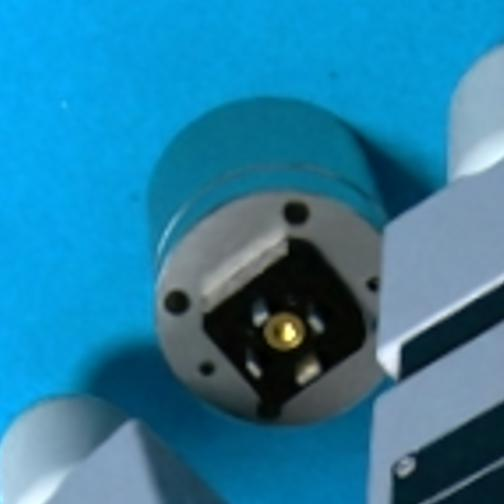

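Request:
{"op": "execute_actions", "data": {"actions": [[[0,0,0,0,0,0,0.76,0.06,0.576,0.696,0.714,0.678,0.226,0.168,0.76,-0.06,0.576,0.696,0.343,0,-0.3,0.696,0.4,-0.9,0,0,0,0,0,0,0.754,0,0.576,0.696,0.714,0.678,0.226,0.168,0.754,0,0.576,0.696,0.754,0,0.576,0.696,0.4,-0.6]],[[0,0,0,0,0,0,0.76,-0.015,0.576,0.696,0.714,0.678,0.226,0.168,0.76,0.015,0.576,0.696,0.343,0,-0.3,0.696,0.4,-0.95,0,0,0,0,0,0,0.754,0,0.576,0.696,0.714,0.678,0.226,0.168,0.754,0,0.576,0.696,0.754,0,0.576,0.696,0.4,-0.6]]], "cameras": ["cam_left_wrist"]}}

Request:
{"op": "zoom_image", "data": {"camera": "cam_left_wrist", "region": [300, 50, 400, 150]}}

Scene clock: 1876.07 s.
left_arm: end_effector_position=(+0.3791, -0.0671, +0.1508) hand_goal=(+0.760, -0.014, +0.576, +0.696, +0.714, +0.678, +0.226, +0.168, +0.760, +0.016, +0.576, +0.696, +0.344, +0.000, -0.300, +0.696) hand_measured=(+0.756, +0.040, +0.574, +0.696, +0.714, +0.678, +0.224, +0.168, +0.756, -0.030, +0.574, +0.698, +0.348, +0.000, -0.294, +0.696) hand_current_ma=(-9, +171, -4, +0, +0, -1, -9, -1, -10, -140, -4, +3, +12, +0, +16, +0) hand_state=(goal, blocked, goal, goal, goal, goal, goal, goal, goal, blocked, goal, goal, goal, goal, goal, goal) hand_current_limit=0.40 hand_speed=-0.95 end_effector_quat_wxyz=(+0.000, +0.999, +0.032, +0.004) | right_arm: end_effector_position=(+0.3583, -0.5132, +0.1129) hand_goal=(+0.754, +0.000, +0.576, +0.696, +0.714, +0.678, +0.226, +0.168, +0.754, +0.000, +0.576, +0.696, +0.754, +0.000, +0.576, +0.696) hand_measured=(+0.752, +0.000, +0.576, +0.696, +0.712, +0.678, +0.226, +0.168, +0.752, +0.000, +0.576, +0.696, +0.752, +0.000, +0.576, +0.696) hand_current_ma=(-4, +1, +1, +0, -4, -1, +0, -1, -4, +1, +1, +0, -5, +1, +1, +0) hand_state=(goal, goal, goal, goal, goal, goal, goal, goal, goal, goal, goal, goal, goal, goal, goal, goal) hand_current_limit=0.40 hand_speed=-0.60 end_effector_quat_wxyz=(-0.278, +0.749, -0.033, +0.600)
Joint positions: left_arm=[-0.696 1.679 1.278 -1.164 -0.005 0.798] | right_arm=[-0.95 1.493 0.521 0.466 -1.311 1.557]
Joint torques (N m): left_arm=[0.67 -12.63 6.79 1.4 -0.04 -0.06] | right_arm=[1.32 -7.82 6.99 2.19 -0.56 -0.02]
Heat: left arm: hottest elbow 42 °C; right arm: hottest elbow 36 °C.
Hand target: left_arm +0.3834, -0.0656, +0.1423; -0.003, +0.999, +0.041, +0.002 | right_arm +0.3613, -0.5176, +0.1152; -0.276, +0.749, -0.031, +0.602
Off the commanded pose: left_arm 0.010 m, 1 deg | right_arm 0.006 m, 0 deg.
Step readings (end_effector_position of left_arm | right_arm):
0: (+0.3787, -0.0671, +0.1507) | (+0.3583, -0.5132, +0.1129)
1: (+0.3787, -0.0671, +0.1507) | (+0.3583, -0.5132, +0.1129)
2: (+0.3787, -0.0671, +0.1507) | (+0.3583, -0.5132, +0.1129)
4: (+0.3788, -0.0671, +0.1507) | (+0.3583, -0.5132, +0.1129)
8: (+0.3788, -0.0671, +0.1507) | (+0.3583, -0.5132, +0.1129)
15: (+0.3788, -0.0671, +0.1507) | (+0.3583, -0.5132, +0.1129)
16: (+0.3788, -0.0671, +0.1507) | (+0.3583, -0.5132, +0.1129)
17: (+0.3788, -0.0671, +0.1507) | (+0.3583, -0.5132, +0.1129)
19: (+0.3788, -0.0670, +0.1507) | (+0.3583, -0.5132, +0.1129)
23: (+0.3791, -0.0671, +0.1508) | (+0.3583, -0.5132, +0.1129)
30: (+0.3791, -0.0671, +0.1508) | (+0.3583, -0.5132, +0.1129)
camera_calibration:
cam_left_wrist: T_world_to_cam=[[-0.806844, 0.589911, 0.0317451, 0.301695], [0.416134, 0.529377, 0.739319, -0.278563], [0.419328, 0.609725, -0.672606, 0.106321], [0, 0, 0, 1]] pos_world=[0.314757, -0.0953353, 0.267881]
Images, in order (width x height): cam_left_wrist 672x504.

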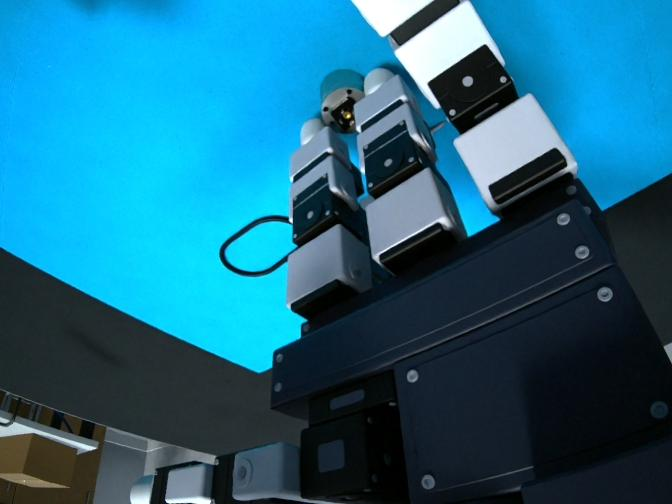

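Scaled by 5.040 from the camera's 672x504 image, which has a finer 960x720 frame.

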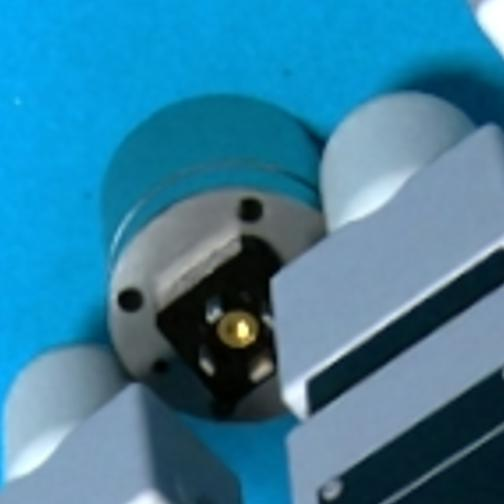

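Request:
{"op": "execute_actions", "data": {"actions": [[[0,0,0,0,0,0,0.775,-0.014,0.576,0.696,0.714,0.678,0.226,0.168,0.781,0.016,0.576,0.696,0.343,0,-0.3,0.696,0.4,-0.95,0,0,0,0,0,0,0.754,0,0.576,0.696,0.714,0.678,0.226,0.168,0.754,0,0.576,0.696,0.754,0,0.576,0.696,0.4,-0.6]]], "cameras": ["cam_left_wrist"]}}

Request:
{"op": "zoom_image", "data": {"camera": "cam_left_wrist", "region": [300, 50, 400, 150]}}

Scene clock: 1889.00 s.
left_arm: end_effector_position=(+0.3795, -0.0675, +0.1510) hand_goal=(+0.776, -0.014, +0.576, +0.696, +0.714, +0.678, +0.226, +0.168, +0.782, +0.016, +0.576, +0.696, +0.344, +0.000, -0.300, +0.696) hand_measured=(+0.764, +0.040, +0.574, +0.696, +0.714, +0.678, +0.224, +0.168, +0.764, -0.030, +0.574, +0.696, +0.348, +0.000, -0.294, +0.696) hand_current_ma=(-34, +170, -4, +0, +0, -1, -9, -1, -55, -140, -4, +1, +12, +0, +16, +0) hand_state=(goal, blocked, goal, goal, goal, goal, goal, goal, goal, blocked, goal, goal, goal, goal, goal, goal) hand_current_limit=0.40 hand_speed=-0.95 end_effector_quat_wxyz=(+0.001, +0.999, +0.032, +0.005) | right_arm: end_effector_position=(+0.3583, -0.5132, +0.1129) hand_goal=(+0.754, +0.000, +0.576, +0.696, +0.714, +0.678, +0.226, +0.168, +0.754, +0.000, +0.576, +0.696, +0.754, +0.000, +0.576, +0.696) hand_measured=(+0.752, +0.000, +0.576, +0.696, +0.712, +0.678, +0.226, +0.168, +0.752, +0.000, +0.576, +0.696, +0.752, +0.000, +0.576, +0.696) hand_current_ma=(-4, +1, +1, +0, -4, -1, +0, -1, -4, +1, +1, +0, -5, +1, +1, +0) hand_state=(goal, goal, goal, goal, goal, goal, goal, goal, goal, goal, goal, goal, goal, goal, goal, goal) hand_current_limit=0.40 hand_speed=-0.60 end_effector_quat_wxyz=(-0.278, +0.749, -0.033, +0.600)
Joint positions: left_arm=[-0.696 1.679 1.278 -1.161 -0.005 0.798] | right_arm=[-0.95 1.493 0.521 0.466 -1.311 1.557]
Joint torques (N m): left_arm=[0.91 -13.04 6.8 1.32 -0.03 -0.08] | right_arm=[0.91 -8.06 6.99 2.09 -0.55 -0.06]
Heat: left arm: hottest elbow 42 °C; right arm: hottest elbow 36 °C.
Hand target: left_arm +0.3834, -0.0656, +0.1423; -0.003, +0.999, +0.041, +0.002 | right_arm +0.3613, -0.5176, +0.1152; -0.276, +0.749, -0.031, +0.602
Off the commanded pose: left_arm 0.010 m, 1 deg | right_arm 0.006 m, 0 deg.
Step readings (end_effector_position of left_arm | right_arm):
0: (+0.3791, -0.0671, +0.1508) | (+0.3583, -0.5132, +0.1129)
1: (+0.3791, -0.0671, +0.1508) | (+0.3583, -0.5132, +0.1129)
2: (+0.3791, -0.0671, +0.1508) | (+0.3583, -0.5132, +0.1129)
4: (+0.3794, -0.0675, +0.1509) | (+0.3583, -0.5132, +0.1129)
8: (+0.3795, -0.0675, +0.1510) | (+0.3583, -0.5132, +0.1129)
15: (+0.3795, -0.0675, +0.1510) | (+0.3583, -0.5132, +0.1129)
camera_calibration:
cam_left_wrist: T_world_to_cam=[[-0.806915, 0.589931, 0.0294954, 0.302603], [0.414843, 0.530465, 0.739265, -0.278084], [0.420469, 0.60876, -0.672769, 0.106014], [0, 0, 0, 1]] pos_world=[0.314961, -0.0955384, 0.267976]
Images, in order (width x height): cam_left_wrist 672x504.

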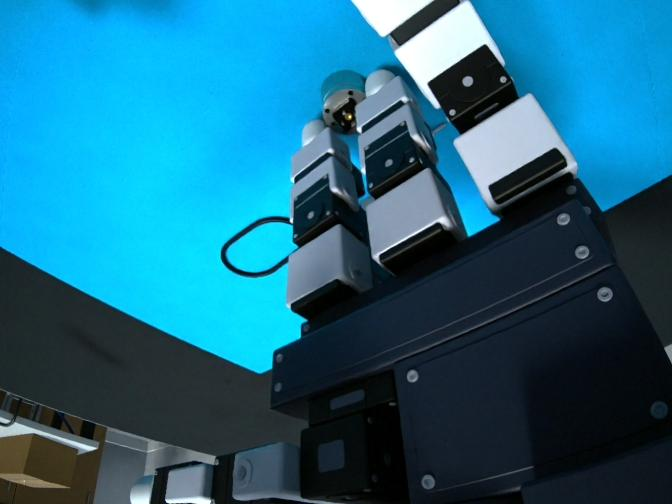

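Scaled by 5.040 from the camera's 672x504 image, which has a finer 960x720 frame.

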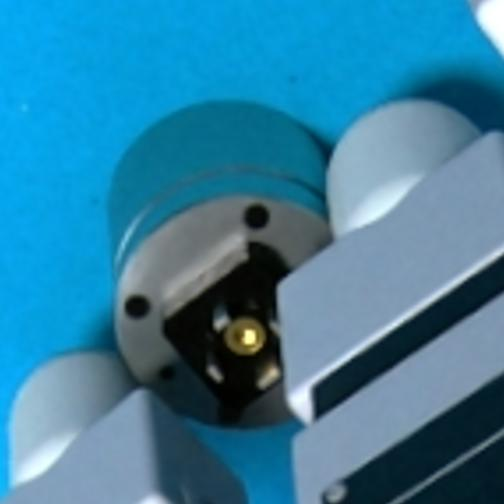

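Request:
{"op": "execute_actions", "data": {"actions": [[[0,0,0,0,0,0,0.762,0.1,0.576,0.696,0.714,0.678,0.226,0.168,0.762,-0.1,0.576,0.696,0.343,0,-0.3,0.696,0.4,-0.9,0,0,0,0,0,0,0.754,0,0.576,0.696,0.714,0.678,0.226,0.168,0.754,0,0.576,0.696,0.754,0,0.576,0.696,0.4,-0.6]],[[0,0,0,0,0,0,0.754,0.25,0.576,0.696,0.714,0.678,0.226,0.168,0.754,-0.21,0.576,0.696,0.343,0,-0.3,0.696,0.4,-0.8,0,0,0,0,0,0,0.754,0,0.576,0.696,0.714,0.678,0.226,0.168,0.754,0,0.576,0.696,0.754,0,0.576,0.696,0.4,-0.6]],[[0.017,-0.014,0.07,-0.0089,-0.0109,0,0.754,0.25,0.576,0.696,0.714,0.678,0.226,0.168,0.754,-0.21,0.576,0.696,0.343,0,-0.3,0.696,0.4,-0.8,0,0,0,0,0,0,0.754,0,0.576,0.696,0.714,0.678,0.226,0.168,0.754,0,0.576,0.696,0.754,0,0.576,0.696,0.4,-0.6]],[[0,0,0.07,0,0,0,0.754,0.25,0.576,0.696,0.714,0.678,0.226,0.168,0.754,-0.21,0.576,0.696,0.343,0,-0.3,0.696,0.4,-0.8,0,0,0,0,0,0,0.754,0,0.576,0.696,0.714,0.678,0.226,0.168,0.754,0,0.576,0.696,0.754,0,0.576,0.696,0.4,-0.6]],[[-0.0548,0.0115,0,0.0089,0.0109,0,0.754,0,0.576,0.696,0.714,0.678,0.226,0.168,0.754,0,0.576,0.696,0.343,0,-0.3,0.696,0.4,-0.8,0,0,0,0,0,0,0.754,0,0.576,0.696,0.714,0.678,0.226,0.168,0.754,0,0.576,0.696,0.754,0,0.576,0.696,0.4,-0.6]],[[0,0,-0.1,0,0,0,0.754,0,0.576,0.696,0.714,0.678,0.226,0.168,0.754,0,0.576,0.696,0.343,0,-0.3,0.696,0.4,-0.8,0,0,0,0,0,0,0.754,0,0.576,0.696,0.714,0.678,0.226,0.168,0.754,0,0.576,0.696,0.754,0,0.576,0.696,0.4,-0.6]]], "cameras": ["cam_left_wrist","cam_work"]}}

Request:
{"op": "zoom_image", "data": {"camera": "cam_left_wrist", "region": [260, 30, 400, 170]}}

Scene clock: 2022.33 s.
left_arm: end_effector_position=(+0.3601, -0.0609, +0.1706) hand_goal=(+0.754, +0.000, +0.576, +0.696, +0.714, +0.678, +0.226, +0.168, +0.754, +0.000, +0.576, +0.696, +0.344, +0.000, -0.300, +0.696) hand_measured=(+0.762, -0.002, +0.580, +0.698, +0.714, +0.678, +0.224, +0.168, +0.754, -0.002, +0.574, +0.696, +0.348, +0.000, -0.294, +0.696) hand_current_ma=(+20, -3, +12, +3, +0, -1, -9, -1, +0, -5, -4, +1, +12, +0, +16, +0) hand_state=(goal, goal, goal, goal, goal, goal, goal, goal, goal, goal, goal, goal, goal, goal, goal, goal) hand_current_limit=0.40 hand_speed=-0.80 end_effector_quat_wxyz=(-0.005, +0.999, +0.040, -0.001) | right_arm: end_effector_position=(+0.3583, -0.5132, +0.1129) hand_goal=(+0.754, +0.000, +0.576, +0.696, +0.714, +0.678, +0.226, +0.168, +0.754, +0.000, +0.576, +0.696, +0.754, +0.000, +0.576, +0.696) hand_measured=(+0.752, +0.000, +0.576, +0.696, +0.712, +0.678, +0.226, +0.168, +0.752, +0.000, +0.576, +0.696, +0.752, +0.000, +0.576, +0.696) hand_current_ma=(-4, +1, +1, +0, -4, -1, +0, -1, -4, +1, +1, +0, -5, +1, +1, +0) hand_state=(goal, goal, goal, goal, goal, goal, goal, goal, goal, goal, goal, goal, goal, goal, goal, goal) hand_current_limit=0.40 hand_speed=-0.60 end_effector_quat_wxyz=(-0.278, +0.749, -0.033, +0.600)
Joint positions: left_arm=[-0.715 1.621 1.262 -1.22 -0.006 0.762] | right_arm=[-0.95 1.493 0.521 0.466 -1.311 1.557]
Joint torques (N m): left_arm=[-0.56 -12.1 7.19 1.66 -0.02 -0.04] | right_arm=[1.26 -7.71 6.93 2.04 -0.57 -0.05]
Heat: left arm: hottest elbow 42 °C; right arm: hottest elbow 36 °C.
Hand target: left_arm +0.3608, -0.0671, +0.1665; -0.003, +0.999, +0.041, +0.002 | right_arm +0.3613, -0.5176, +0.1152; -0.276, +0.749, -0.031, +0.602
Off the commanded pose: left_arm 0.007 m, 0 deg | right_arm 0.006 m, 0 deg.
Step readings (end_effector_position of left_arm | right_arm):
0: (+0.3795, -0.0675, +0.1510) | (+0.3583, -0.5132, +0.1129)
1: (+0.3795, -0.0675, +0.1510) | (+0.3583, -0.5132, +0.1129)
2: (+0.3795, -0.0675, +0.1510) | (+0.3583, -0.5132, +0.1129)
4: (+0.3795, -0.0675, +0.1510) | (+0.3583, -0.5132, +0.1129)
8: (+0.3795, -0.0675, +0.1510) | (+0.3583, -0.5132, +0.1129)
15: (+0.3795, -0.0675, +0.1510) | (+0.3583, -0.5132, +0.1129)
16: (+0.3795, -0.0675, +0.1510) | (+0.3583, -0.5132, +0.1129)
17: (+0.3795, -0.0675, +0.1510) | (+0.3583, -0.5132, +0.1129)
19: (+0.3795, -0.0675, +0.1510) | (+0.3583, -0.5132, +0.1129)
23: (+0.3795, -0.0675, +0.1510) | (+0.3583, -0.5132, +0.1129)
30: (+0.3795, -0.0675, +0.1510) | (+0.3583, -0.5132, +0.1129)
31: (+0.3795, -0.0675, +0.1510) | (+0.3583, -0.5132, +0.1129)
32: (+0.3794, -0.0674, +0.1509) | (+0.3583, -0.5132, +0.1129)
34: (+0.3778, -0.0661, +0.1505) | (+0.3583, -0.5132, +0.1129)
38: (+0.3765, -0.0650, +0.1528) | (+0.3583, -0.5132, +0.1129)
45: (+0.3796, -0.0676, +0.1608) | (+0.3583, -0.5132, +0.1129)
46: (+0.3795, -0.0676, +0.1616) | (+0.3583, -0.5132, +0.1129)
47: (+0.3788, -0.0669, +0.1626) | (+0.3583, -0.5132, +0.1129)
49: (+0.3773, -0.0656, +0.1680) | (+0.3583, -0.5132, +0.1129)
53: (+0.3787, -0.0669, +0.1894) | (+0.3583, -0.5132, +0.1129)
60: (+0.3825, -0.0700, +0.2121) | (+0.3583, -0.5132, +0.1129)
61: (+0.3822, -0.0698, +0.2119) | (+0.3583, -0.5132, +0.1129)
62: (+0.3815, -0.0690, +0.2116) | (+0.3583, -0.5132, +0.1129)
64: (+0.3784, -0.0671, +0.2116) | (+0.3583, -0.5132, +0.1129)
68: (+0.3722, -0.0652, +0.2172) | (+0.3583, -0.5132, +0.1129)
75: (+0.3663, -0.0670, +0.2256) | (+0.3583, -0.5132, +0.1129)
76: (+0.3659, -0.0668, +0.2248) | (+0.3583, -0.5132, +0.1129)
77: (+0.3659, -0.0667, +0.2227) | (+0.3583, -0.5132, +0.1129)
79: (+0.3647, -0.0657, +0.2115) | (+0.3583, -0.5132, +0.1129)
83: (+0.3579, -0.0595, +0.1830) | (+0.3583, -0.5132, +0.1129)
90: (+0.3594, -0.0604, +0.1703) | (+0.3583, -0.5132, +0.1129)
camera_calibration:
cam_left_wrist: T_world_to_cam=[[-0.815809, 0.576556, 0.0451454, 0.282266], [0.414683, 0.528776, 0.740564, -0.288253], [0.403105, 0.62288, -0.670468, 0.130046], [0, 0, 0, 1]] pos_world=[0.297387, -0.091324, 0.287918]
Images, in order (width x height): cam_work 672x504, cam_left_wrist 672x504.

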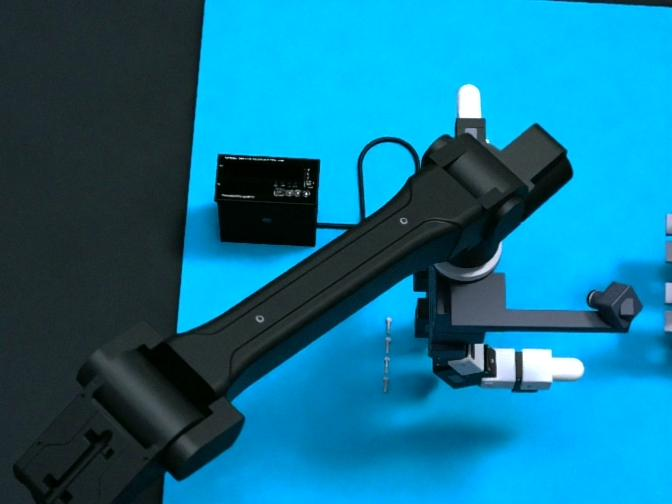

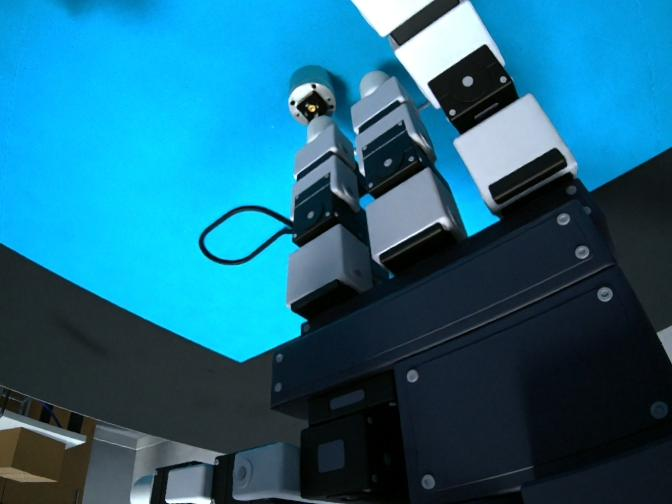

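Scaled by 3.600 from the camera's 672x504 image, which has a finer 960x720 frame.

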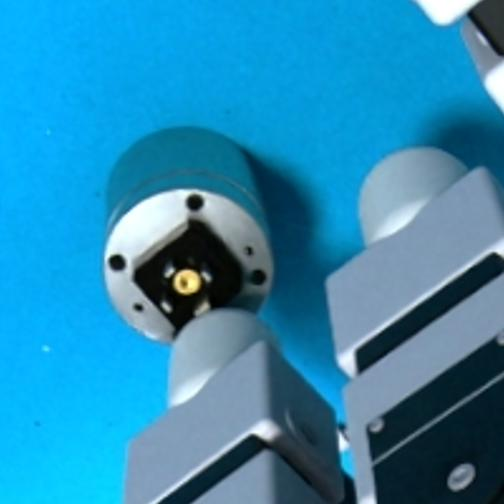

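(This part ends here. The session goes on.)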